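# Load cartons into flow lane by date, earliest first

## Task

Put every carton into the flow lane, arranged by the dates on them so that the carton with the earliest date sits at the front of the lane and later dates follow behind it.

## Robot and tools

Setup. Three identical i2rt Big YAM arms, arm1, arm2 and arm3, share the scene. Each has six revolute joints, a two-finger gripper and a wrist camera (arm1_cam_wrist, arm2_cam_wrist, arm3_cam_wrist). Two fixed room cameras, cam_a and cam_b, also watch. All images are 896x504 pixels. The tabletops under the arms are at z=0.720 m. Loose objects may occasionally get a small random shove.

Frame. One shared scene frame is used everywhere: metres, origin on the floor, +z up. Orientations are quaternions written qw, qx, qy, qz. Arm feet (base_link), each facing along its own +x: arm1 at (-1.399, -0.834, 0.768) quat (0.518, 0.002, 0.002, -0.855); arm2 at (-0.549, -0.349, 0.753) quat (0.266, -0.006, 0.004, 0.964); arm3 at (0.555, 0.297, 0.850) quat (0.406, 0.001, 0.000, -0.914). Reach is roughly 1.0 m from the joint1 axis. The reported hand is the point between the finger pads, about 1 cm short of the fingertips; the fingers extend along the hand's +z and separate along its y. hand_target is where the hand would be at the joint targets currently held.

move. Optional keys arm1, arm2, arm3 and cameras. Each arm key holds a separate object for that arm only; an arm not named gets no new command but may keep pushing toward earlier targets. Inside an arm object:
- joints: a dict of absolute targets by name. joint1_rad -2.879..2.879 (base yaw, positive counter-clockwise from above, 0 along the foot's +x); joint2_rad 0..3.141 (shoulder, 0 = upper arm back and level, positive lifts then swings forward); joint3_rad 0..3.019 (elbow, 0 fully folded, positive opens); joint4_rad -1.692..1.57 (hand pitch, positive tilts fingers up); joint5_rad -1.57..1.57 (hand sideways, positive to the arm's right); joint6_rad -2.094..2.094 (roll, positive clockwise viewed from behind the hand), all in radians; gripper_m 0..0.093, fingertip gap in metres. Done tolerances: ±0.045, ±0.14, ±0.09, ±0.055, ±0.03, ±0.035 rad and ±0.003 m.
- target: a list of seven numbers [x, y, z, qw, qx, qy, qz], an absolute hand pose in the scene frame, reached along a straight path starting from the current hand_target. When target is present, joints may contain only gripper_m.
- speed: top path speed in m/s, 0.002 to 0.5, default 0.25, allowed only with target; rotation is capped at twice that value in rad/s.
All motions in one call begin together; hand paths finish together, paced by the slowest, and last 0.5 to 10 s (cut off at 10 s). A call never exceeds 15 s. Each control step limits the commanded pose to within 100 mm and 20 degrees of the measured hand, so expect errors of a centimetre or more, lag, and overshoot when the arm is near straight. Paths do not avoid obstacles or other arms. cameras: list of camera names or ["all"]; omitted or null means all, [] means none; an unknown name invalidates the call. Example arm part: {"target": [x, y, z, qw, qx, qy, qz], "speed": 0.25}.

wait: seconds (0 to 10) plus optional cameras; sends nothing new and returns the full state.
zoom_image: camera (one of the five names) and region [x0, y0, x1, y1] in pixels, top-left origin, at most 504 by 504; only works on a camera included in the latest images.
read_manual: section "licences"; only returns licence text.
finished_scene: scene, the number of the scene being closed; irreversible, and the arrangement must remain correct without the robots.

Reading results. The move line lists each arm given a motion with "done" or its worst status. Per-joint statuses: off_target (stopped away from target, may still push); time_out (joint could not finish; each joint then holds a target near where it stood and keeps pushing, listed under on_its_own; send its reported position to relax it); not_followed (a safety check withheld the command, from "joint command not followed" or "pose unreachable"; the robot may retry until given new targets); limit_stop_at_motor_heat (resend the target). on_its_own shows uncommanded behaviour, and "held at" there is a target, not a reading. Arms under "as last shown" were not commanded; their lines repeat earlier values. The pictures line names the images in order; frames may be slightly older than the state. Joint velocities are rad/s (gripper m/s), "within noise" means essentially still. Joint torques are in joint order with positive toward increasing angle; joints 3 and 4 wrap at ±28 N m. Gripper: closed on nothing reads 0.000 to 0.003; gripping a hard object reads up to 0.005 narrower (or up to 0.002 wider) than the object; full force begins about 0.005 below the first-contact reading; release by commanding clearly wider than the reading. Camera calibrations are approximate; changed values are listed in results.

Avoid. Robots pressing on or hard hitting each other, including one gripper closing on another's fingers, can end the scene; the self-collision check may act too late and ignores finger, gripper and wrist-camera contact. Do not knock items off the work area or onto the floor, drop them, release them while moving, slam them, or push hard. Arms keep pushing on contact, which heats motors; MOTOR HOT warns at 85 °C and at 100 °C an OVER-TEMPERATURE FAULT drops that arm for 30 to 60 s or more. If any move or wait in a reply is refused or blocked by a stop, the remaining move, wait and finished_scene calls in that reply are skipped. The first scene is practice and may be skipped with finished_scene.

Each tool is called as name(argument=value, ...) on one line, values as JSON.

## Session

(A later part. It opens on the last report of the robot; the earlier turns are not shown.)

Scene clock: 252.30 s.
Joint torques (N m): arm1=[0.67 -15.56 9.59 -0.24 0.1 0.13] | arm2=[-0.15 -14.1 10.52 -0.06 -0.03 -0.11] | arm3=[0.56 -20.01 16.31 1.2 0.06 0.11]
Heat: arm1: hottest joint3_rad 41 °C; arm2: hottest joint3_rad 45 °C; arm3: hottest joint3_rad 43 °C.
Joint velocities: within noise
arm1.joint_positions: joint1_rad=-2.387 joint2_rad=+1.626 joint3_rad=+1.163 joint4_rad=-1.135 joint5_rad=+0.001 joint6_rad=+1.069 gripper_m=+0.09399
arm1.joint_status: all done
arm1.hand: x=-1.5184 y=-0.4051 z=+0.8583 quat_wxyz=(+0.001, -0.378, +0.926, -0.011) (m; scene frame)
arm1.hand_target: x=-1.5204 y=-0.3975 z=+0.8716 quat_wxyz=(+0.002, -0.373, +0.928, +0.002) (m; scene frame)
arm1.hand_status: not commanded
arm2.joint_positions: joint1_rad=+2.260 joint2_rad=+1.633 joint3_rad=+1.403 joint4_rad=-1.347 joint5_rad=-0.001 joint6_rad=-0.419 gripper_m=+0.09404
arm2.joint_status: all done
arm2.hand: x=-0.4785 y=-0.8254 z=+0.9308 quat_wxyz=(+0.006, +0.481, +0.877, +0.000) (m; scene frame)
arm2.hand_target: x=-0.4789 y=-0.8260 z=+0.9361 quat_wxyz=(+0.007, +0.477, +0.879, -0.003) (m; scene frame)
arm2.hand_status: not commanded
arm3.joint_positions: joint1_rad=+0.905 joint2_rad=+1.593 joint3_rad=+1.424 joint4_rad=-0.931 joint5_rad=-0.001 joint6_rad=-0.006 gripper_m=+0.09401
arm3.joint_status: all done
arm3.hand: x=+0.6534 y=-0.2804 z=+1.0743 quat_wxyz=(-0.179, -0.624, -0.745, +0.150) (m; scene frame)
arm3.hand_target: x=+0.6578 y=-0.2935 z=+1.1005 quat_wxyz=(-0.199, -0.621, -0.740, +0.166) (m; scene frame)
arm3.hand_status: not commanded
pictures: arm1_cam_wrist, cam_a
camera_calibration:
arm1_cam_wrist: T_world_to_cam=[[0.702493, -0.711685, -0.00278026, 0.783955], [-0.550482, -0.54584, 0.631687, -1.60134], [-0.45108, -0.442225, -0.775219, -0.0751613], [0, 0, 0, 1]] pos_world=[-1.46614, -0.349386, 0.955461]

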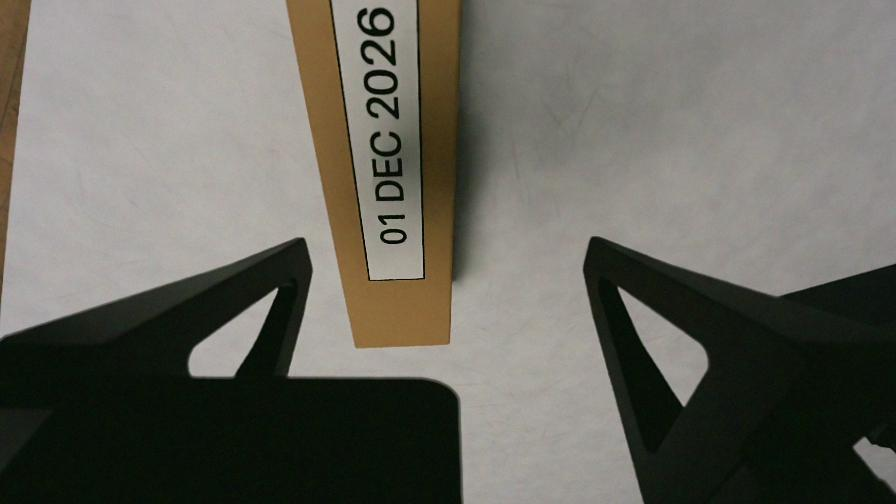

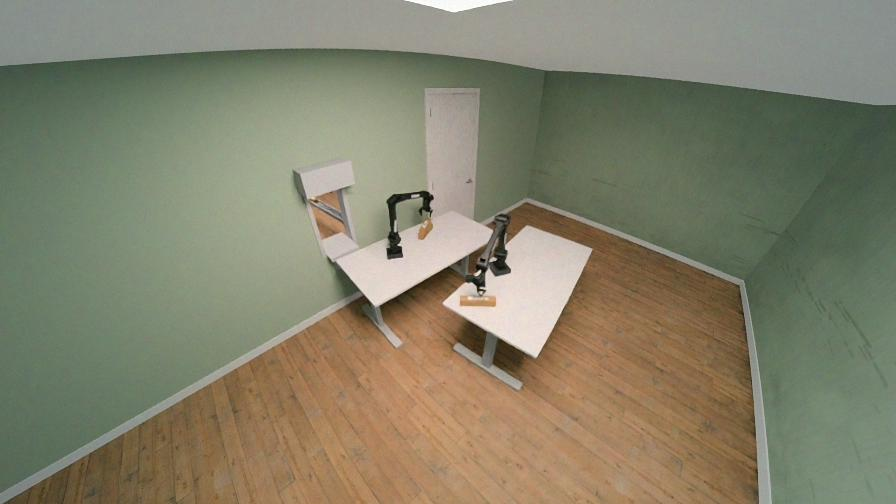

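move(arm1={"target": [-1.523, -0.366, 0.778, 0, -0.3738, 0.9275, 0], "speed": 0.15}, arm2={"target": [-0.471, -0.821, 0.815, 0, 0.4772, 0.8788, 0], "speed": 0.15}, cameras=["arm1_cam_wrist", "arm2_cam_wrist", "cam_a"])

Scene clock: 273.73 s.
Joint torques (N m): arm1=[-0.26 -15.79 7.72 0.49 0.09 -0.01] | arm2=[0.67 -13.22 8.1 0.75 0.02 0.08] | arm3=[0.44 -20.13 16.35 1.18 0.07 0.12]
Heat: arm1: hottest joint2_rad 41 °C; arm2: hottest joint3_rad 46 °C; arm3: hottest joint3_rad 45 °C.
move: arm1 done; arm2 off_target
Joint velocities: within noise
arm1.joint_positions: joint1_rad=-2.387 joint2_rad=+1.807 joint3_rad=+1.163 joint4_rad=-0.948 joint5_rad=-0.002 joint6_rad=+1.069 gripper_m=+0.09399
arm1.joint_status: not commanded
arm1.hand: x=-1.5271 y=-0.3748 z=+0.7773 quat_wxyz=(+0.000, -0.378, +0.926, -0.008) (m; scene frame)
arm1.hand_target: x=-1.5229 y=-0.3661 z=+0.7781 quat_wxyz=(+0.000, -0.374, +0.928, +0.000) (m; scene frame)
arm1.hand_status: done (0.010 m and 1.1 deg from the pose sent, 0.089 m and 1.4 deg at the start)
arm2.joint_positions: joint1_rad=+2.266 joint2_rad=+1.722 joint3_rad=+1.222 joint4_rad=-1.070 joint5_rad=+0.006 joint6_rad=-0.419 gripper_m=+0.09404
arm2.joint_status: not commanded
arm2.hand: x=-0.4759 y=-0.8242 z=+0.8251 quat_wxyz=(+0.005, +0.478, +0.878, -0.005) (m; scene frame)
arm2.hand_target: x=-0.4711 y=-0.8208 z=+0.8152 quat_wxyz=(+0.000, +0.477, +0.879, +0.000) (m; scene frame)
arm2.hand_status: off_target (0.012 m and 0.8 deg from the pose sent, 0.116 m and 0.8 deg at the start)
arm3: as last shown
pictures: arm1_cam_wrist, arm2_cam_wrist, cam_a
camera_calibration:
arm1_cam_wrist: T_world_to_cam=[[0.702404, -0.711718, -0.00927572, 0.816379], [-0.547689, -0.548753, 0.631591, -1.53522], [-0.454604, -0.438552, -0.775247, -0.132391], [0, 0, 0, 1]] pos_world=[-1.47444, -0.319487, 0.874567]
arm2_cam_wrist: T_world_to_cam=[[-0.836793, -0.547252, 0.0171249, -0.865319], [-0.447729, 0.701947, 0.553904, -0.0835413], [-0.315146, 0.455836, -0.832404, 1.0354], [0, 0, 0, 1]] pos_world=[-0.435196, -0.886877, 0.922961]

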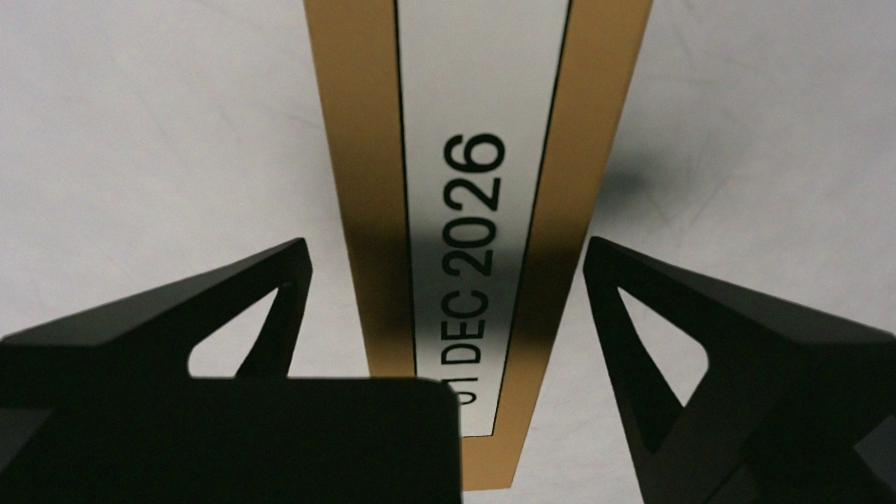

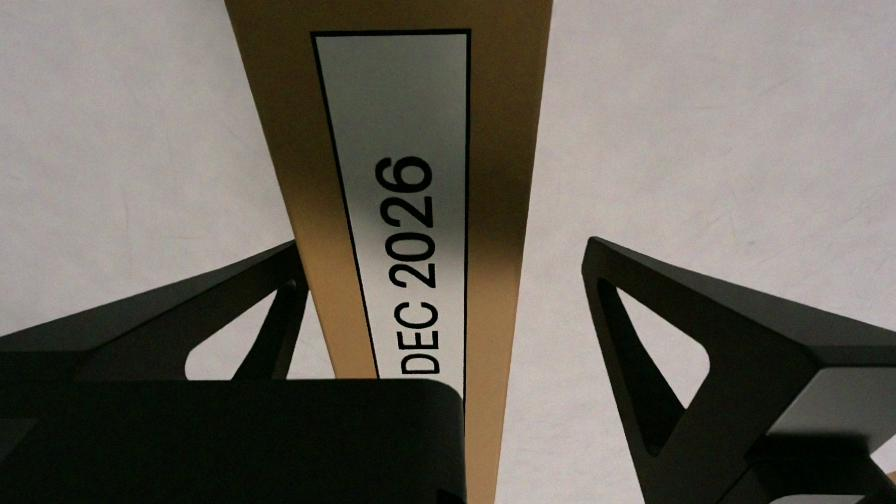

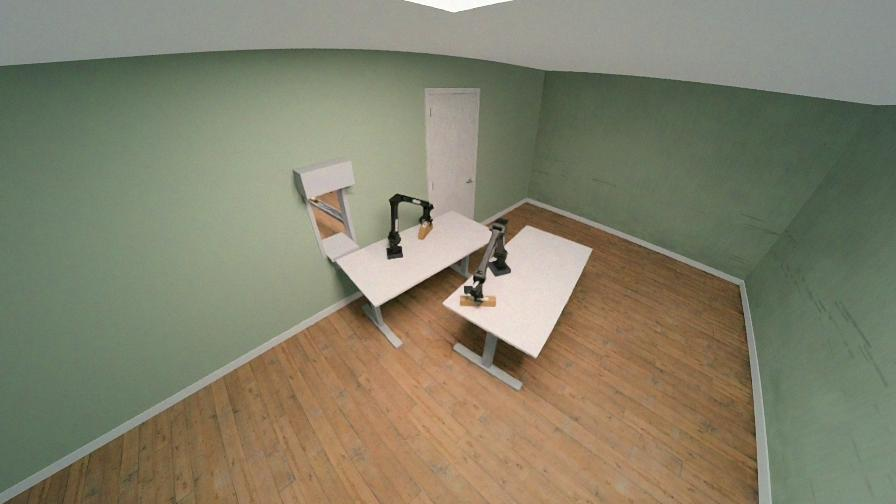

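move(arm1={"joints": {"gripper_m": 0.05}}, arm2={"target": [-0.463, -0.8155, 0.808, 0, 0.4772, 0.8788, 0], "speed": 0.1}, cameras=["arm1_cam_wrist", "arm2_cam_wrist"])

Scene clock: 284.17 s.
Joint torques (N m): arm1=[-0.21 -15.97 7.73 0.43 0.06 -0.02] | arm2=[0.62 -12.75 7.77 0.57 0.01 0.08] | arm3=[0.5 -20.13 16.32 1.18 0.07 0.11]
Heat: arm1: hottest joint2_rad 41 °C; arm2: hottest joint3_rad 44 °C; arm3: hottest joint3_rad 45 °C.
move: arm1 off_target; arm2 off_target
Joint velocities: within noise
arm1.joint_positions: joint1_rad=-2.388 joint2_rad=+1.807 joint3_rad=+1.163 joint4_rad=-0.947 joint5_rad=-0.001 joint6_rad=+1.069 gripper_m=+0.05996
arm1.joint_status: gripper_m off_target (ended at +0.05999, target +0.05000)
arm1.hand: x=-1.5267 y=-0.3744 z=+0.7773 quat_wxyz=(+0.000, -0.377, +0.926, -0.008) (m; scene frame)
arm1.hand_target: x=-1.5229 y=-0.3661 z=+0.7781 quat_wxyz=(+0.000, -0.374, +0.928, +0.000) (m; scene frame)
arm1.hand_status: not commanded
arm2.joint_positions: joint1_rad=+2.286 joint2_rad=+1.722 joint3_rad=+1.205 joint4_rad=-1.049 joint5_rad=+0.006 joint6_rad=-0.401 gripper_m=+0.09404
arm2.joint_status: not commanded
arm2.hand: x=-0.4667 y=-0.8206 z=+0.8195 quat_wxyz=(+0.006, +0.477, +0.879, -0.007) (m; scene frame)
arm2.hand_target: x=-0.4631 y=-0.8153 z=+0.8083 quat_wxyz=(+0.000, +0.477, +0.879, +0.000) (m; scene frame)
arm2.hand_status: off_target (0.013 m and 1.1 deg from the pose sent, 0.023 m and 0.8 deg at the start)
arm3: as last shown
pictures: arm1_cam_wrist, arm2_cam_wrist
camera_calibration:
arm1_cam_wrist: T_world_to_cam=[[0.701881, -0.712223, -0.0100575, 0.815991], [-0.548159, -0.549109, 0.630873, -1.53507], [-0.454845, -0.437285, -0.775821, -0.13157], [0, 0, 0, 1]] pos_world=[-1.47404, -0.319286, 0.874568]
arm2_cam_wrist: T_world_to_cam=[[-0.835354, -0.549388, 0.0188735, -0.858169], [-0.449957, 0.703084, 0.550647, -0.0763719], [-0.315789, 0.451493, -0.834525, 1.02994], [0, 0, 0, 1]] pos_world=[-0.425995, -0.882783, 0.91776]

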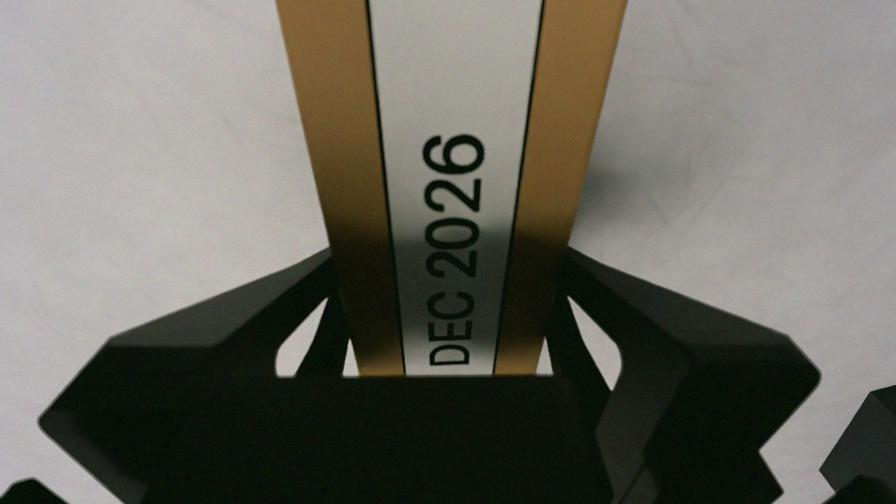

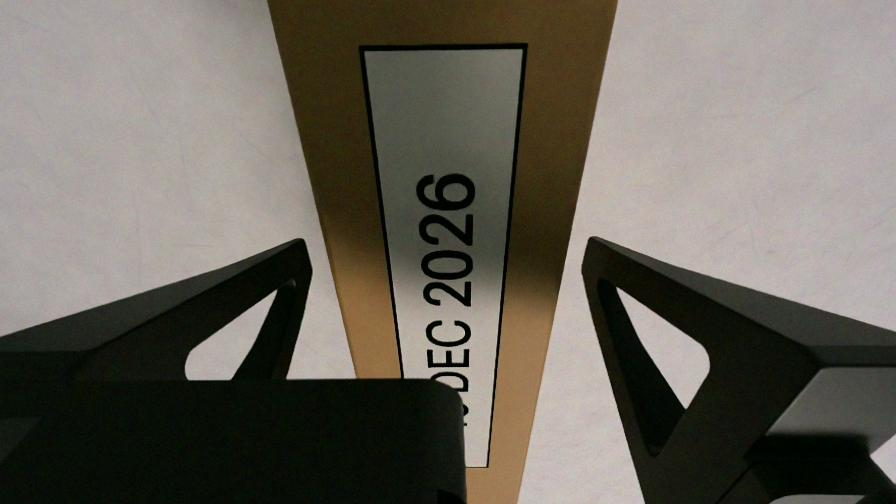

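move(arm1={"target": [-1.523, -0.366, 0.93, 0, -0.3738, 0.9275, 0], "speed": 0.25}, arm2={"joints": {"gripper_m": 0.05}}, cameras=["arm1_cam_wrist", "arm2_cam_wrist"])

Scene clock: 295.83 s.
Joint torques (N m): arm1=[-0.38 -15.74 12.67 -0.28 0.11 -0.02] | arm2=[0.62 -12.69 7.77 0.73 -0.03 0.09] | arm3=[0.44 -20.13 16.36 1.22 0.07 0.12]
Heat: arm1: hottest joint2_rad 41 °C; arm2: hottest joint2_rad 43 °C; arm3: hottest joint3_rad 46 °C.
move: arm1 off_target; arm2 off_target
Joint velocities: within noise
arm1.joint_positions: joint1_rad=-2.388 joint2_rad=+1.642 joint3_rad=+1.324 joint4_rad=-1.307 joint5_rad=-0.002 joint6_rad=+1.069 gripper_m=+0.05996
arm1.joint_status: not commanded
arm1.hand: x=-1.5242 y=-0.3858 z=+0.9082 quat_wxyz=(-0.002, -0.377, +0.926, -0.025) (m; scene frame)
arm1.hand_target: x=-1.5226 y=-0.3672 z=+0.9303 quat_wxyz=(+0.000, -0.374, +0.927, +0.000) (m; scene frame)
arm1.hand_status: off_target (0.029 m and 2.9 deg from the pose sent, 0.153 m and 1.0 deg at the start)
arm2.joint_positions: joint1_rad=+2.286 joint2_rad=+1.722 joint3_rad=+1.205 joint4_rad=-1.048 joint5_rad=+0.006 joint6_rad=-0.401 gripper_m=+0.06058
arm2.joint_status: gripper_m off_target (ended at +0.06061, target +0.05000)
arm2.hand: x=-0.4669 y=-0.8208 z=+0.8195 quat_wxyz=(+0.006, +0.477, +0.879, -0.007) (m; scene frame)
arm2.hand_target: x=-0.4631 y=-0.8153 z=+0.8083 quat_wxyz=(+0.000, +0.477, +0.879, +0.000) (m; scene frame)
arm2.hand_status: not commanded
arm3: as last shown
pictures: arm1_cam_wrist, arm2_cam_wrist
camera_calibration:
arm1_cam_wrist: T_world_to_cam=[[0.702027, -0.71188, 0.0196004, 0.780814], [-0.553405, -0.528009, 0.644166, -1.63449], [-0.44822, -0.463069, -0.764634, -0.0438472], [0, 0, 0, 1]] pos_world=[-1.47234, -0.327481, 1.00405]
arm2_cam_wrist: T_world_to_cam=[[-0.835772, -0.548726, 0.0196467, -0.85861], [-0.449082, 0.703714, 0.550556, -0.0753332], [-0.31593, 0.451316, -0.834567, 1.02978], [0, 0, 0, 1]] pos_world=[-0.426096, -0.882883, 0.917761]

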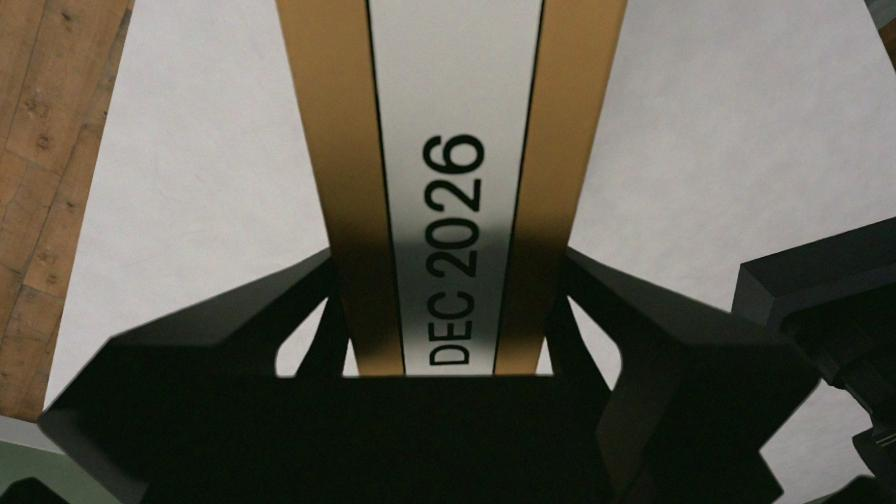

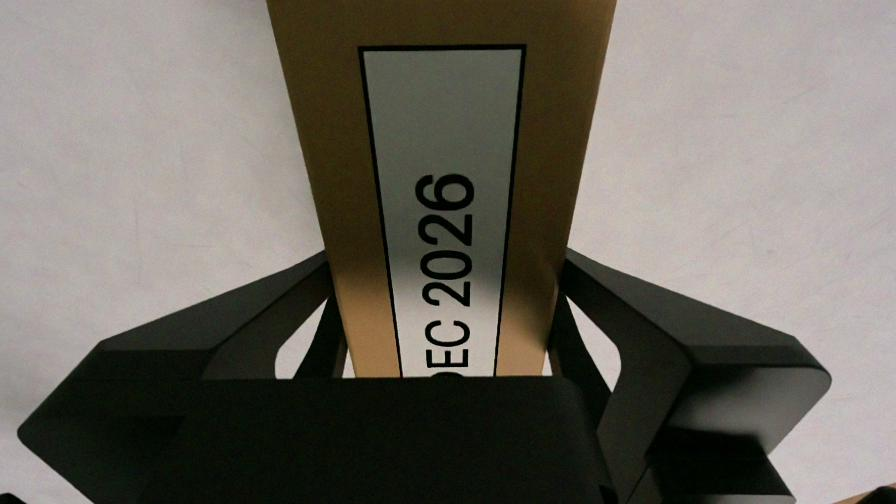

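move(arm1={"joints": {"joint1_rad": 1.3}}, arm2={"target": [-0.465, -0.8155, 0.97, 0, 0.4772, 0.8788, 0], "speed": 0.25}, cameras=["arm2_cam_wrist", "cam_a"])

Scene clock: 302.20 s.
Joint torques (N m): arm1=[0.73 -19.19 9.2 -0.36 0.21 0] | arm2=[0.44 -12.4 15.02 -0.25 -0.06 0.06] | arm3=[0.5 -19.9 16.38 1.17 0.07 0.11]
Heat: arm1: hottest joint3_rad 42 °C; arm2: hottest joint3_rad 44 °C; arm3: hottest joint3_rad 46 °C.
move: arm1 done; arm2 off_target
Joint velocities: within noise
arm1.joint_positions: joint1_rad=+1.298 joint2_rad=+1.674 joint3_rad=+1.368 joint4_rad=-1.306 joint5_rad=-0.003 joint6_rad=+1.067 gripper_m=+0.06005
arm1.joint_status: all done
arm1.hand: x=-1.0470 y=-1.1650 z=+0.9062 quat_wxyz=(+0.022, -0.790, -0.613, -0.001) (m; scene frame)
arm1.hand_target: x=-1.0456 y=-1.1652 z=+0.9270 quat_wxyz=(+0.004, -0.788, -0.616, -0.004) (m; scene frame)
arm1.hand_status: not commanded
arm2.joint_positions: joint1_rad=+2.286 joint2_rad=+1.590 joint3_rad=+1.398 joint4_rad=-1.440 joint5_rad=+0.006 joint6_rad=-0.400 gripper_m=+0.06058
arm2.joint_status: not commanded
arm2.hand: x=-0.4720 y=-0.7968 z=+0.9482 quat_wxyz=(-0.015, +0.477, +0.879, +0.020) (m; scene frame)
arm2.hand_target: x=-0.4652 y=-0.8141 z=+0.9701 quat_wxyz=(+0.001, +0.477, +0.879, +0.000) (m; scene frame)
arm2.hand_status: off_target (0.030 m and 2.8 deg from the pose sent, 0.151 m and 1.1 deg at the start)
arm3: as last shown
pictures: arm2_cam_wrist, cam_a
camera_calibration:
arm2_cam_wrist: T_world_to_cam=[[-0.835649, -0.549217, -0.00724352, -0.82718], [-0.442229, 0.664926, 0.601919, -0.241647], [-0.325768, 0.506196, -0.798524, 1.12961], [0, 0, 0, 1]] pos_world=[-0.430106, -0.865427, 1.04148]

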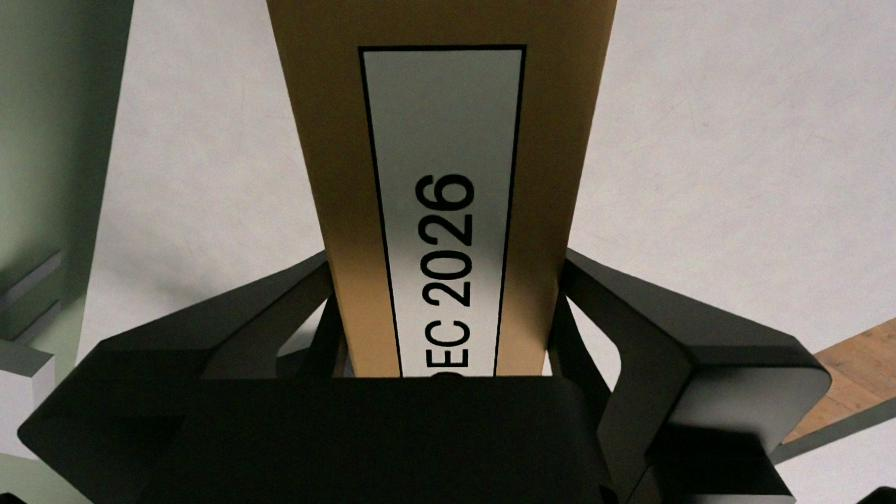

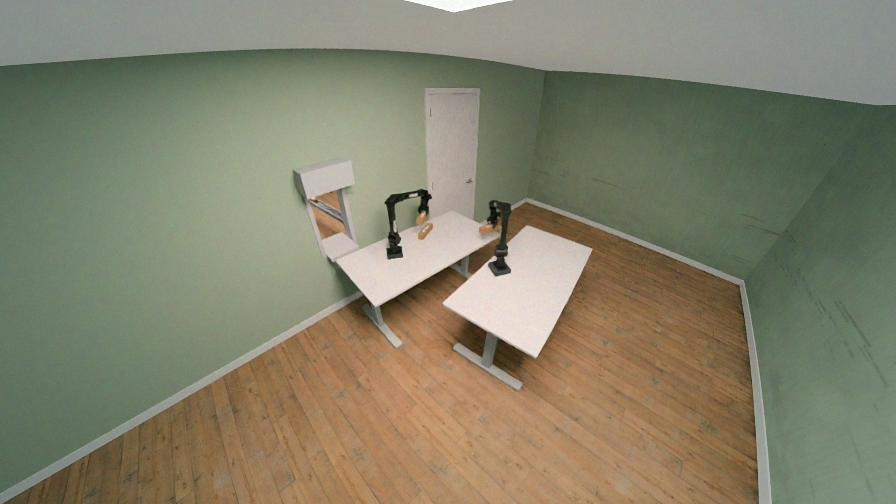

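move(arm2={"joints": {"joint1_rad": -1.9155, "joint2_rad": 1.392, "joint3_rad": 1.254, "joint4_rad": -1.433, "joint5_rad": 0, "joint6_rad": 0.688}}, cameras=["arm2_cam_wrist", "cam_a"])

Scene clock: 312.60 s.
Joint torques (N m): arm1=[1.03 -19.19 9.22 -0.36 0.18 0] | arm2=[-0.38 -11.63 9.51 -0.14 -0.04 0.08] | arm3=[0.62 -19.9 16.28 1.18 0.07 0.11]
Heat: arm1: hottest joint3_rad 42 °C; arm2: hottest joint3_rad 46 °C; arm3: hottest joint3_rad 47 °C.
move: arm2 done
Joint velocities: within noise
arm1, arm3: as last shown
arm2.joint_positions: joint1_rad=-1.912 joint2_rad=+1.408 joint3_rad=+1.260 joint4_rad=-1.424 joint5_rad=+0.002 joint6_rad=+0.679 gripper_m=+0.06073
arm2.joint_status: all done
arm2.hand: x=-0.2380 y=-0.0894 z=+0.9658 quat_wxyz=(-0.005, +0.006, -1.000, +0.007) (m; scene frame)
arm2.hand_target: x=-0.2414 y=-0.0937 z=+0.9699 quat_wxyz=(-0.005, -0.001, -1.000, +0.006) (m; scene frame)
arm2.hand_status: not commanded
pictures: arm2_cam_wrist, cam_a
camera_calibration:
arm2_cam_wrist: T_world_to_cam=[[0.0161948, -0.999492, 0.0274398, -0.113928], [-0.830156, 0.00185521, 0.557528, -0.727911], [-0.557296, -0.0318084, -0.829704, 0.788729], [0, 0, 0, 1]] pos_world=[-0.162879, -0.0874314, 1.06337]

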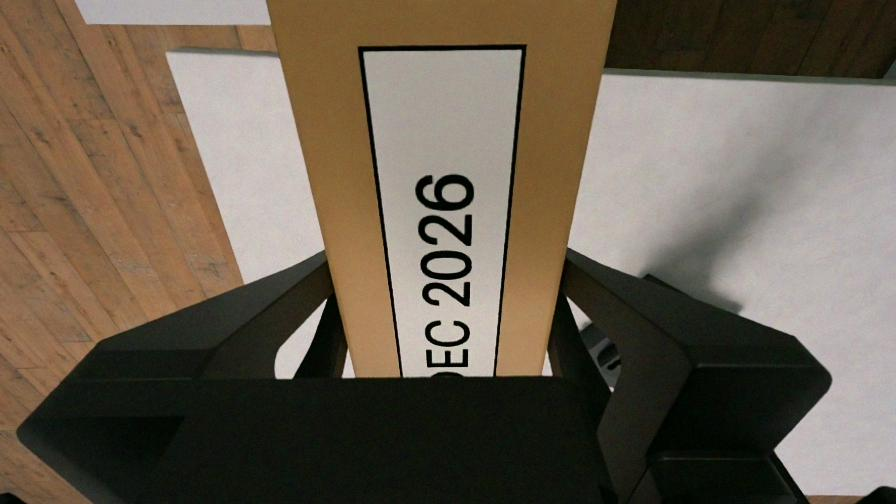

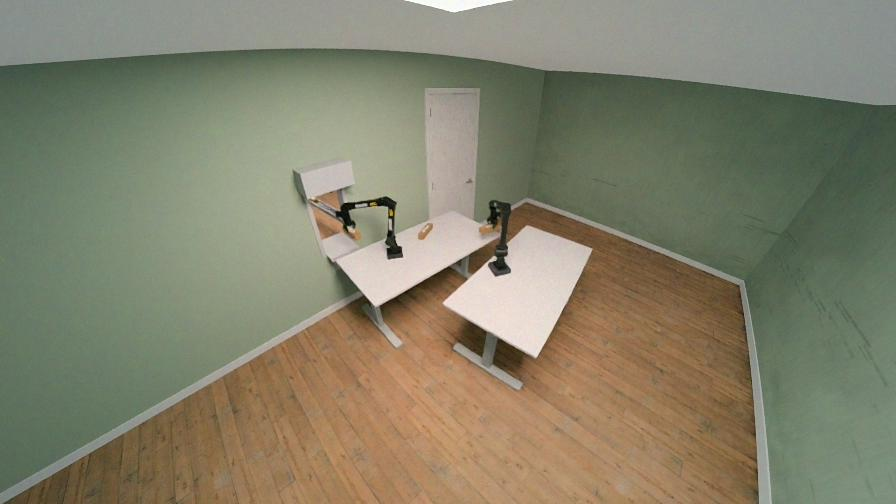

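move(arm1={"joints": {"joint1_rad": 2.5295, "joint2_rad": 2.0025, "joint3_rad": 1.823, "joint4_rad": -1.391, "joint5_rad": 0}}, arm2={"target": [-0.02, 0.085, 0.88, 0, 0, 1, 0], "speed": 0.25})

Scene clock: 319.20 s.
Joint torques (N m): arm1=[0.26 -25.29 11.62 -0.34 0.17 0] | arm2=[0.56 -21.13 16.69 0.08 -0.02 0.02] | arm3=[0.38 -19.96 16.34 1.21 0.06 0.12]
Heat: arm1: hottest joint3_rad 43 °C; arm2: hottest joint3_rad 47 °C; arm3: hottest joint3_rad 47 °C.
move: arm1 done; arm2 off_target
Joint velocities: within noise
arm1.joint_positions: joint1_rad=+2.538 joint2_rad=+2.042 joint3_rad=+1.780 joint4_rad=-1.382 joint5_rad=+0.000 joint6_rad=+1.067 gripper_m=+0.06007
arm1.joint_status: all done
arm1.hand: x=-0.8636 y=-0.5521 z=+0.8630 quat_wxyz=(+0.026, -0.286, -0.958, +0.023) (m; scene frame)
arm1.hand_target: x=-0.8499 y=-0.5512 z=+0.9022 quat_wxyz=(+0.000, -0.289, -0.957, -0.003) (m; scene frame)
arm1.hand_status: not commanded
arm2.joint_positions: joint1_rad=-1.931 joint2_rad=+2.189 joint3_rad=+2.053 joint4_rad=-1.504 joint5_rad=-0.014 joint6_rad=+0.679 gripper_m=+0.06073
arm2.joint_status: not commanded
arm2.hand: x=-0.0357 y=+0.0629 z=+0.8555 quat_wxyz=(+0.027, -0.004, -0.999, +0.022) (m; scene frame)
arm2.hand_target: x=-0.0222 y=+0.0835 z=+0.8807 quat_wxyz=(-0.001, +0.000, -1.000, -0.001) (m; scene frame)
arm2.hand_status: off_target (0.036 m and 4.0 deg from the pose sent, 0.292 m and 1.2 deg at the start)
arm3: as last shown
pictures: arm1_cam_wrist, arm2_cam_wrist, arm3_cam_wrist, cam_a, cam_b
camera_calibration:
arm1_cam_wrist: T_world_to_cam=[[-0.545031, -0.837737, 0.0337301, -0.959078], [-0.620994, 0.430394, 0.655079, -0.86621], [-0.563301, 0.336092, -0.754807, 0.473976], [0, 0, 0, 1]] pos_world=[-0.793648, -0.589943, 0.957546]
arm2_cam_wrist: T_world_to_cam=[[-0.00140772, -0.998357, 0.0572893, 0.0117929], [-0.793084, 0.0360102, 0.608047, -0.542749], [-0.60911, -0.0445792, -0.791832, 0.781449], [0, 0, 0, 1]] pos_world=[0.0455596, 0.0661544, 0.948117]
arm3_cam_wrist: T_world_to_cam=[[-0.986629, -0.162682, -0.00993841, 0.610645], [-0.162056, 0.972674, 0.166264, 0.201825], [-0.0173813, 0.165651, -0.986031, 1.24014], [0, 0, 0, 1]] pos_world=[0.656741, -0.302399, 1.19533]

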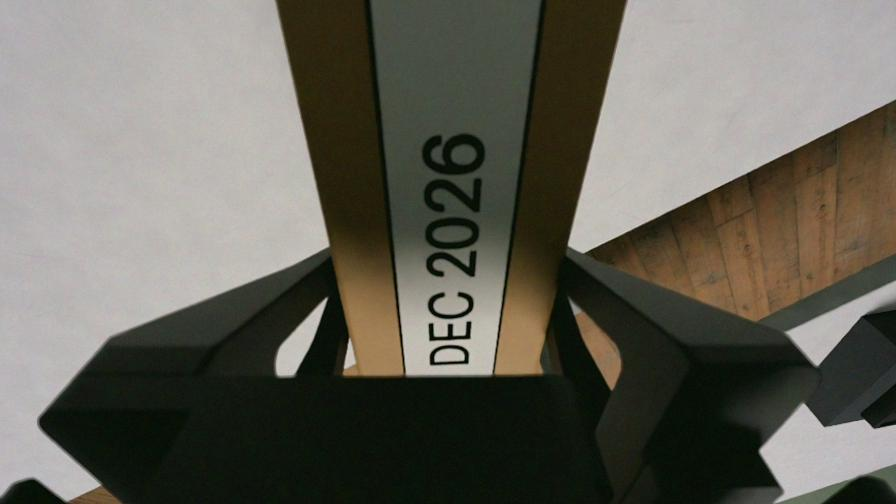

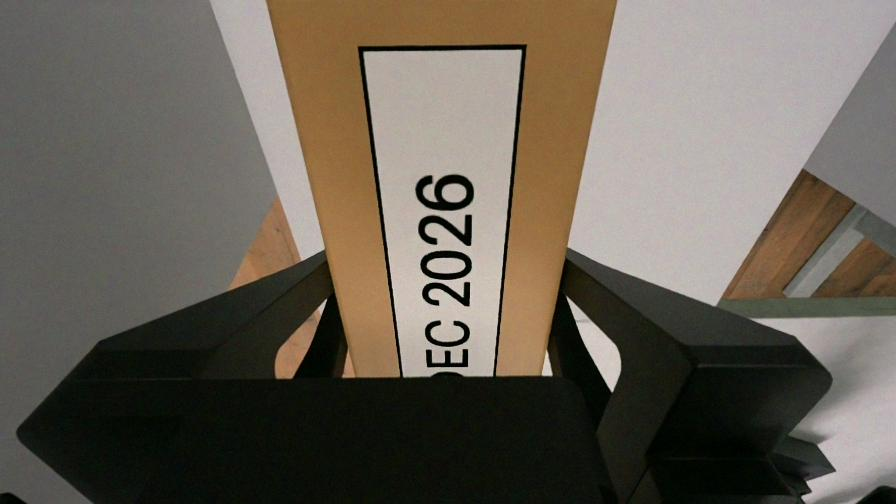

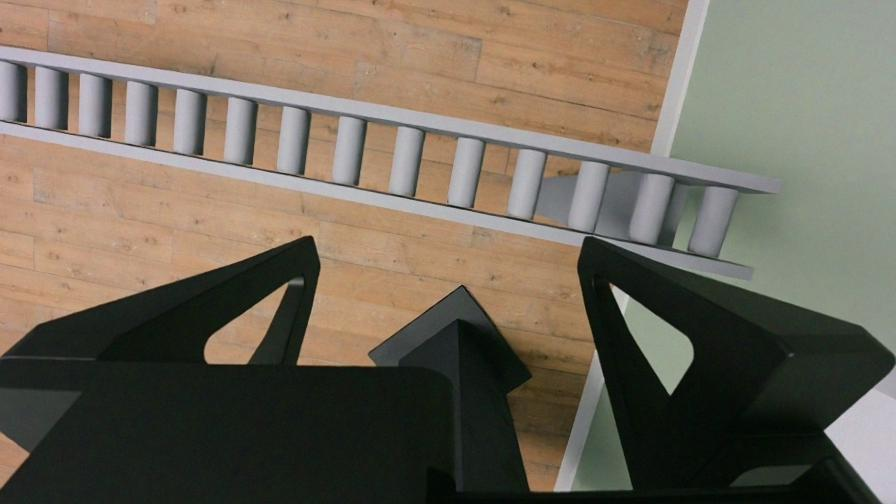

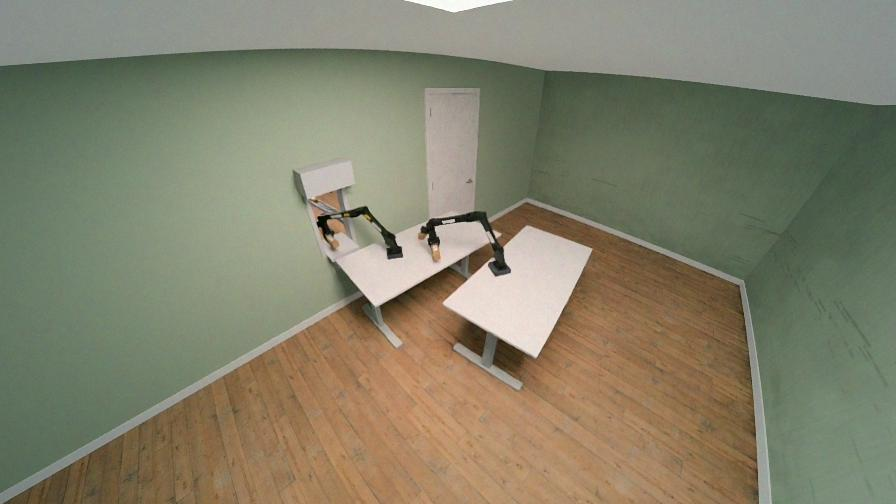

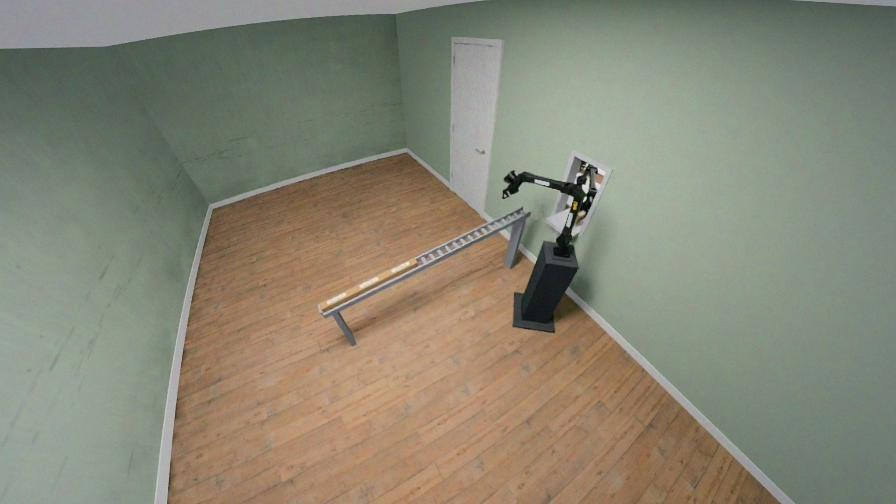

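move(arm1={"target": [-0.85, -0.55, 0.815, 0, 0.2915, 0.9566, 0], "speed": 0.12}, arm2={"target": [-0.008, 0.102, 0.825, 0, 0, 1, 0], "speed": 0.12}, cameras=["arm1_cam_wrist", "arm2_cam_wrist", "cam_a"])

Scene clock: 324.83 s.
Joint torques (N m): arm1=[0.5 -23 9.07 0.28 0.23 0.09] | arm2=[2.2 -20.66 15.62 0.61 -0.07 0.09] | arm3=[0.5 -20.01 16.34 1.2 0.08 0.11]
Heat: arm1: hottest joint3_rad 43 °C; arm2: hottest joint3_rad 48 °C; arm3: hottest joint3_rad 47 °C.
move: arm1 off_target; arm2 off_target
Joint velocities: within noise
arm1.joint_positions: joint1_rad=+2.538 joint2_rad=+2.088 joint3_rad=+1.682 joint4_rad=-1.209 joint5_rad=+0.002 joint6_rad=+1.067 gripper_m=+0.06007
arm1.joint_status: not commanded
arm1.hand: x=-0.8607 y=-0.5508 z=+0.7997 quat_wxyz=(+0.015, -0.286, -0.958, +0.014) (m; scene frame)
arm1.hand_target: x=-0.8503 y=-0.5501 z=+0.8152 quat_wxyz=(+0.000, -0.292, -0.957, +0.000) (m; scene frame)
arm1.hand_status: off_target (0.019 m and 2.4 deg from the pose sent, 0.050 m and 4.0 deg at the start)
arm2.joint_positions: joint1_rad=-1.946 joint2_rad=+2.265 joint3_rad=+2.080 joint4_rad=-1.444 joint5_rad=-0.014 joint6_rad=+0.680 gripper_m=+0.06073
arm2.joint_status: not commanded
arm2.hand: x=-0.0137 y=+0.0665 z=+0.8156 quat_wxyz=(+0.022, -0.013, -1.000, +0.018) (m; scene frame)
arm2.hand_target: x=-0.0105 y=+0.1006 z=+0.8256 quat_wxyz=(+0.000, +0.000, -1.000, -0.001) (m; scene frame)
arm2.hand_status: off_target (0.037 m and 3.6 deg from the pose sent, 0.057 m and 4.0 deg at the start)
arm3: as last shown
pictures: arm1_cam_wrist, arm2_cam_wrist, cam_a
camera_calibration:
arm1_cam_wrist: T_world_to_cam=[[-0.545565, -0.838009, 0.0100215, -0.935874], [-0.638293, 0.423234, 0.643005, -0.832681], [-0.543085, 0.344404, -0.765797, 0.458165], [0, 0, 0, 1]] pos_world=[-0.793252, -0.589645, 0.895658]
arm2_cam_wrist: T_world_to_cam=[[-0.0189136, -0.998575, 0.0498927, 0.0234858], [-0.798143, 0.0451344, 0.600775, -0.495901], [-0.602171, -0.0284587, -0.79786, 0.767246], [0, 0, 0, 1]] pos_world=[0.066658, 0.0676694, 0.908908]

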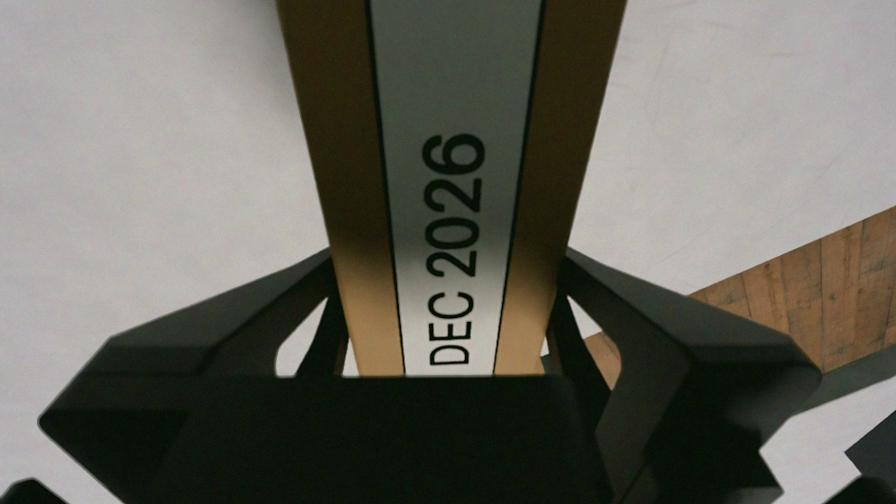

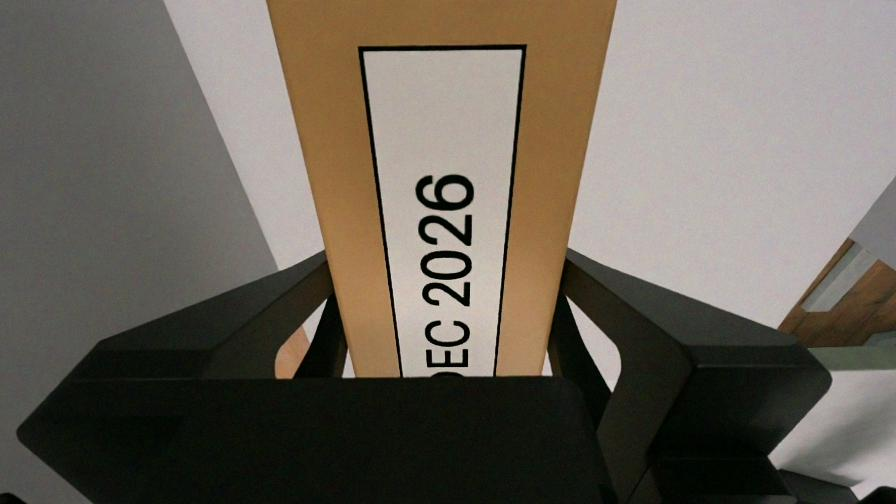

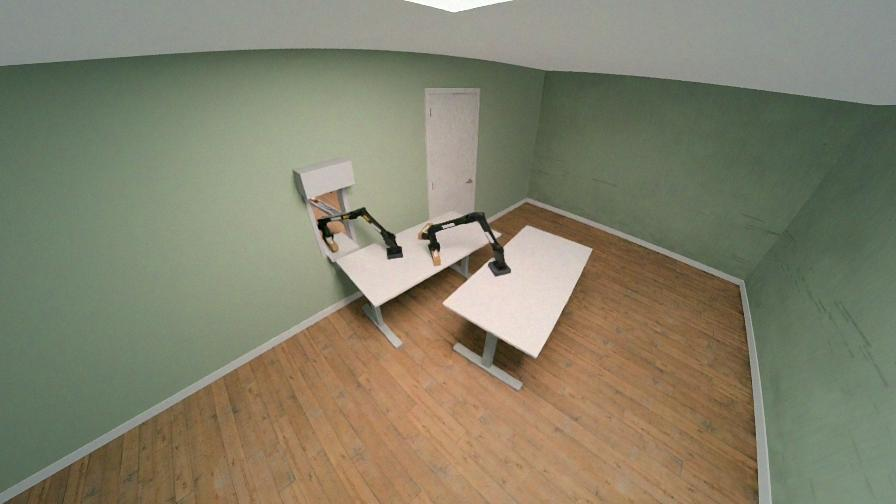

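move(arm1={"target": [-0.85, -0.55, 0.788, 0, 0.2915, 0.9566, 0], "speed": 0.06}, arm2={"target": [-0.008, 0.095, 0.80, 0, 0, 1, 0], "speed": 0.06}, cameras=["arm1_cam_wrist", "arm2_cam_wrist", "cam_a"])

Scene clock: 343.30 s.
Joint torques (N m): arm1=[0.5 -21.83 8.38 0.4 0.18 0.09] | arm2=[1.96 -20.95 11.28 1.03 0.01 0.02] | arm3=[0.56 -19.78 16.36 1.18 0.07 0.12]
Heat: arm1: hottest joint2_rad 44 °C; arm2: hottest joint3_rad 50 °C; arm3: hottest joint3_rad 48 °C.
move: arm1 done; arm2 off_target
Joint velocities: within noise
arm1.joint_positions: joint1_rad=+2.538 joint2_rad=+2.101 joint3_rad=+1.662 joint4_rad=-1.155 joint5_rad=+0.003 joint6_rad=+1.067 gripper_m=+0.06007
arm1.joint_status: not commanded
arm1.hand: x=-0.8571 y=-0.5491 z=+0.7847 quat_wxyz=(+0.007, -0.286, -0.958, +0.006) (m; scene frame)
arm1.hand_target: x=-0.8501 y=-0.5500 z=+0.7881 quat_wxyz=(+0.000, -0.291, -0.957, +0.000) (m; scene frame)
arm1.hand_status: done (0.008 m and 1.2 deg from the pose sent, 0.016 m and 2.4 deg at the start)
arm2.joint_positions: joint1_rad=-1.951 joint2_rad=+2.273 joint3_rad=+2.080 joint4_rad=-1.390 joint5_rad=-0.015 joint6_rad=+0.680 gripper_m=+0.06073
arm2.joint_status: not commanded
arm2.hand: x=-0.0016 y=+0.0715 z=+0.8099 quat_wxyz=(+0.005, -0.015, -1.000, +0.004) (m; scene frame)
arm2.hand_target: x=-0.0088 y=+0.0942 z=+0.8001 quat_wxyz=(+0.000, +0.000, -1.000, +0.000) (m; scene frame)
arm2.hand_status: off_target (0.026 m and 1.8 deg from the pose sent, 0.033 m and 3.6 deg at the start)
arm3.joint_positions: joint1_rad=+0.905 joint2_rad=+1.593 joint3_rad=+1.424 joint4_rad=-0.931 joint5_rad=-0.001 joint6_rad=-0.006 gripper_m=+0.09401
arm3.joint_status: not commanded
arm3.hand: x=+0.6534 y=-0.2804 z=+1.0743 quat_wxyz=(-0.179, -0.624, -0.745, +0.150) (m; scene frame)
arm3.hand_target: x=+0.6578 y=-0.2935 z=+1.1005 quat_wxyz=(-0.199, -0.621, -0.740, +0.166) (m; scene frame)
arm3.hand_status: not commanded
pictures: arm1_cam_wrist, arm2_cam_wrist, cam_a
camera_calibration:
arm1_cam_wrist: T_world_to_cam=[[-0.545615, -0.837993, -0.0084654, -0.91787], [-0.650888, 0.417386, 0.63414, -0.828539], [-0.527872, 0.351507, -0.773172, 0.470825], [0, 0, 0, 1]] pos_world=[-0.791555, -0.588847, 0.881669]
arm2_cam_wrist: T_world_to_cam=[[-0.0244287, -0.999489, 0.0206211, 0.0527164], [-0.819074, 0.031837, 0.572803, -0.459472], [-0.573167, -0.00289738, -0.819433, 0.785878], [0, 0, 0, 1]] pos_world=[0.0753848, 0.0695947, 0.906075]

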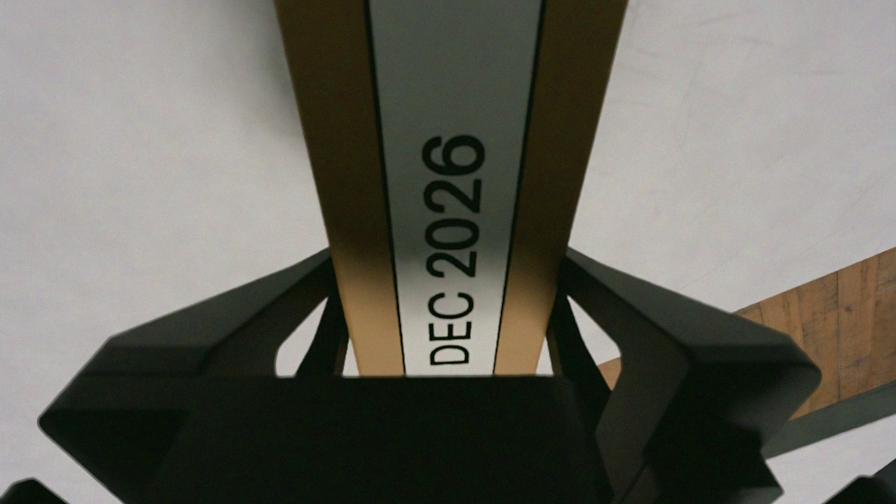

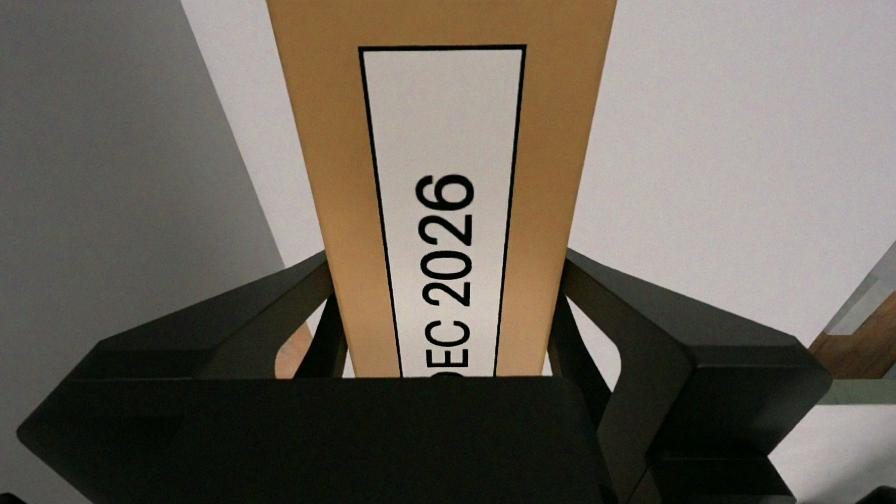

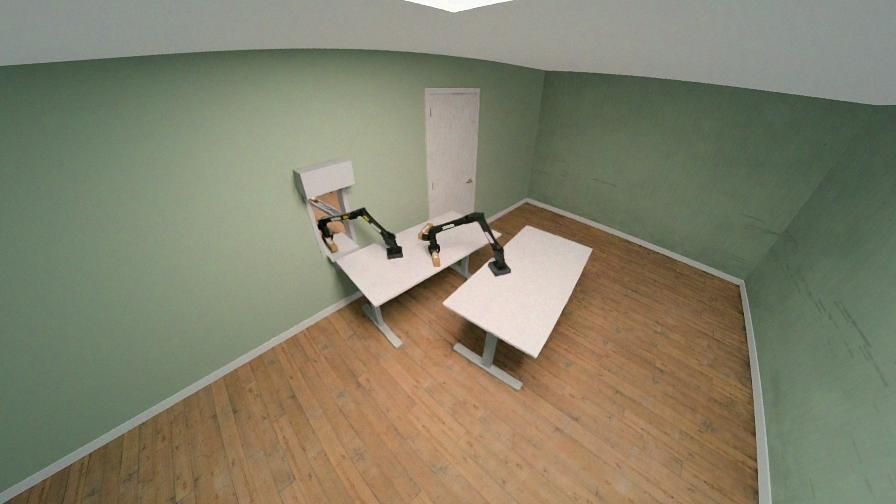

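move(arm1={"target": [-0.852, -0.55, 0.774, 0, 0.2915, 0.9566, 0], "speed": 0.05}, arm2={"joints": {"gripper_m": 0.08}}, cameras=["arm1_cam_wrist", "arm2_cam_wrist"])

Scene clock: 349.77 s.
Joint torques (N m): arm1=[0.56 -21.13 7.45 1.17 0.17 0.1] | arm2=[2.02 -20.95 11.28 1.02 0.01 0.01] | arm3=[0.5 -19.9 16.29 1.17 0.08 0.11]
Heat: arm1: hottest joint2_rad 44 °C; arm2: hottest joint3_rad 50 °C; arm3: hottest joint3_rad 48 °C.
move: arm1 done; arm2 done
Joint velocities: within noise
arm1.joint_positions: joint1_rad=+2.538 joint2_rad=+2.100 joint3_rad=+1.653 joint4_rad=-1.143 joint5_rad=+0.003 joint6_rad=+1.067 gripper_m=+0.06007
arm1.joint_status: not commanded
arm1.hand: x=-0.8574 y=-0.5492 z=+0.7825 quat_wxyz=(+0.005, -0.286, -0.958, +0.005) (m; scene frame)
arm1.hand_target: x=-0.8523 y=-0.5501 z=+0.7740 quat_wxyz=(+0.000, -0.291, -0.957, +0.000) (m; scene frame)
arm1.hand_status: done (0.010 m and 1.0 deg from the pose sent, 0.012 m and 1.2 deg at the start)
arm2.joint_positions: joint1_rad=-1.951 joint2_rad=+2.273 joint3_rad=+2.080 joint4_rad=-1.390 joint5_rad=-0.015 joint6_rad=+0.680 gripper_m=+0.07994
arm2.joint_status: all done
arm2.hand: x=-0.0016 y=+0.0715 z=+0.8099 quat_wxyz=(+0.005, -0.015, -1.000, +0.004) (m; scene frame)
arm2.hand_target: x=-0.0088 y=+0.0942 z=+0.8001 quat_wxyz=(+0.000, +0.000, -1.000, +0.000) (m; scene frame)
arm2.hand_status: not commanded
arm3: as last shown
pictures: arm1_cam_wrist, arm2_cam_wrist
camera_calibration:
arm1_cam_wrist: T_world_to_cam=[[-0.545611, -0.837947, -0.0123594, -0.915067], [-0.653392, 0.416115, 0.632398, -0.82874], [-0.524774, 0.353119, -0.774545, 0.473552], [0, 0, 0, 1]] pos_world=[-0.792256, -0.589147, 0.879571]
arm2_cam_wrist: T_world_to_cam=[[-0.0244287, -0.999489, 0.0206211, 0.0527164], [-0.819074, 0.031837, 0.572803, -0.459472], [-0.573167, -0.00289738, -0.819433, 0.785878], [0, 0, 0, 1]] pos_world=[0.0753848, 0.0695947, 0.906075]

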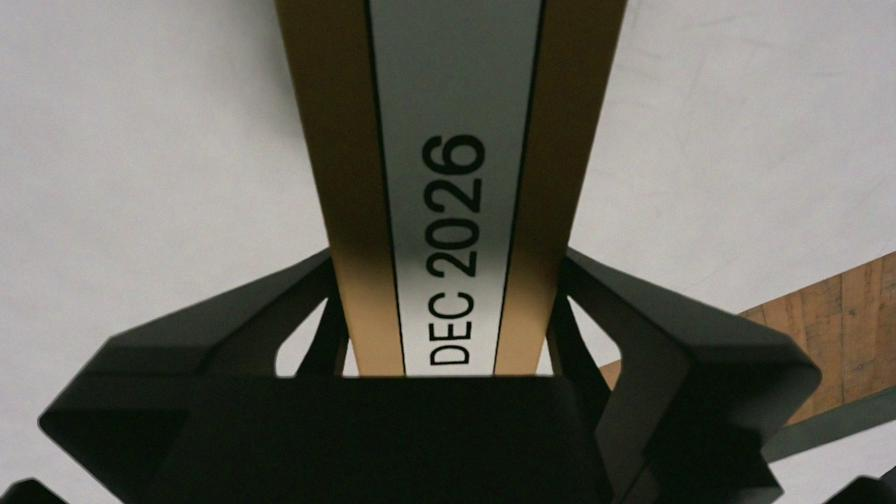

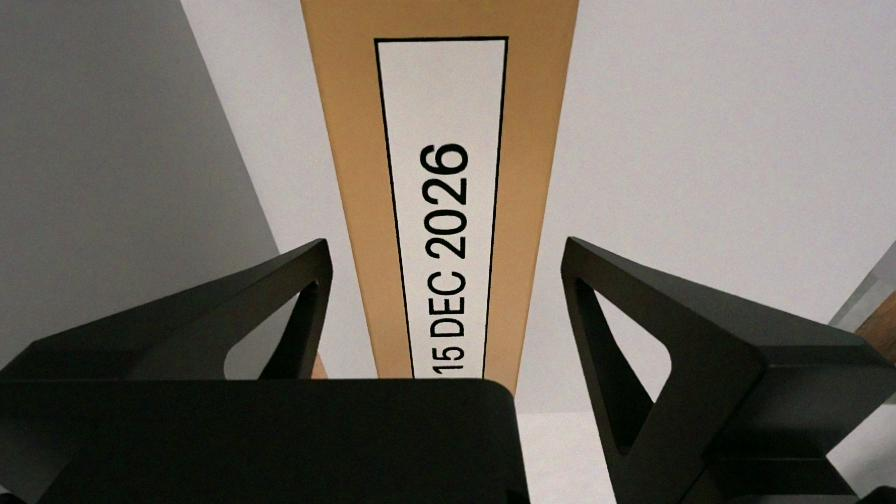

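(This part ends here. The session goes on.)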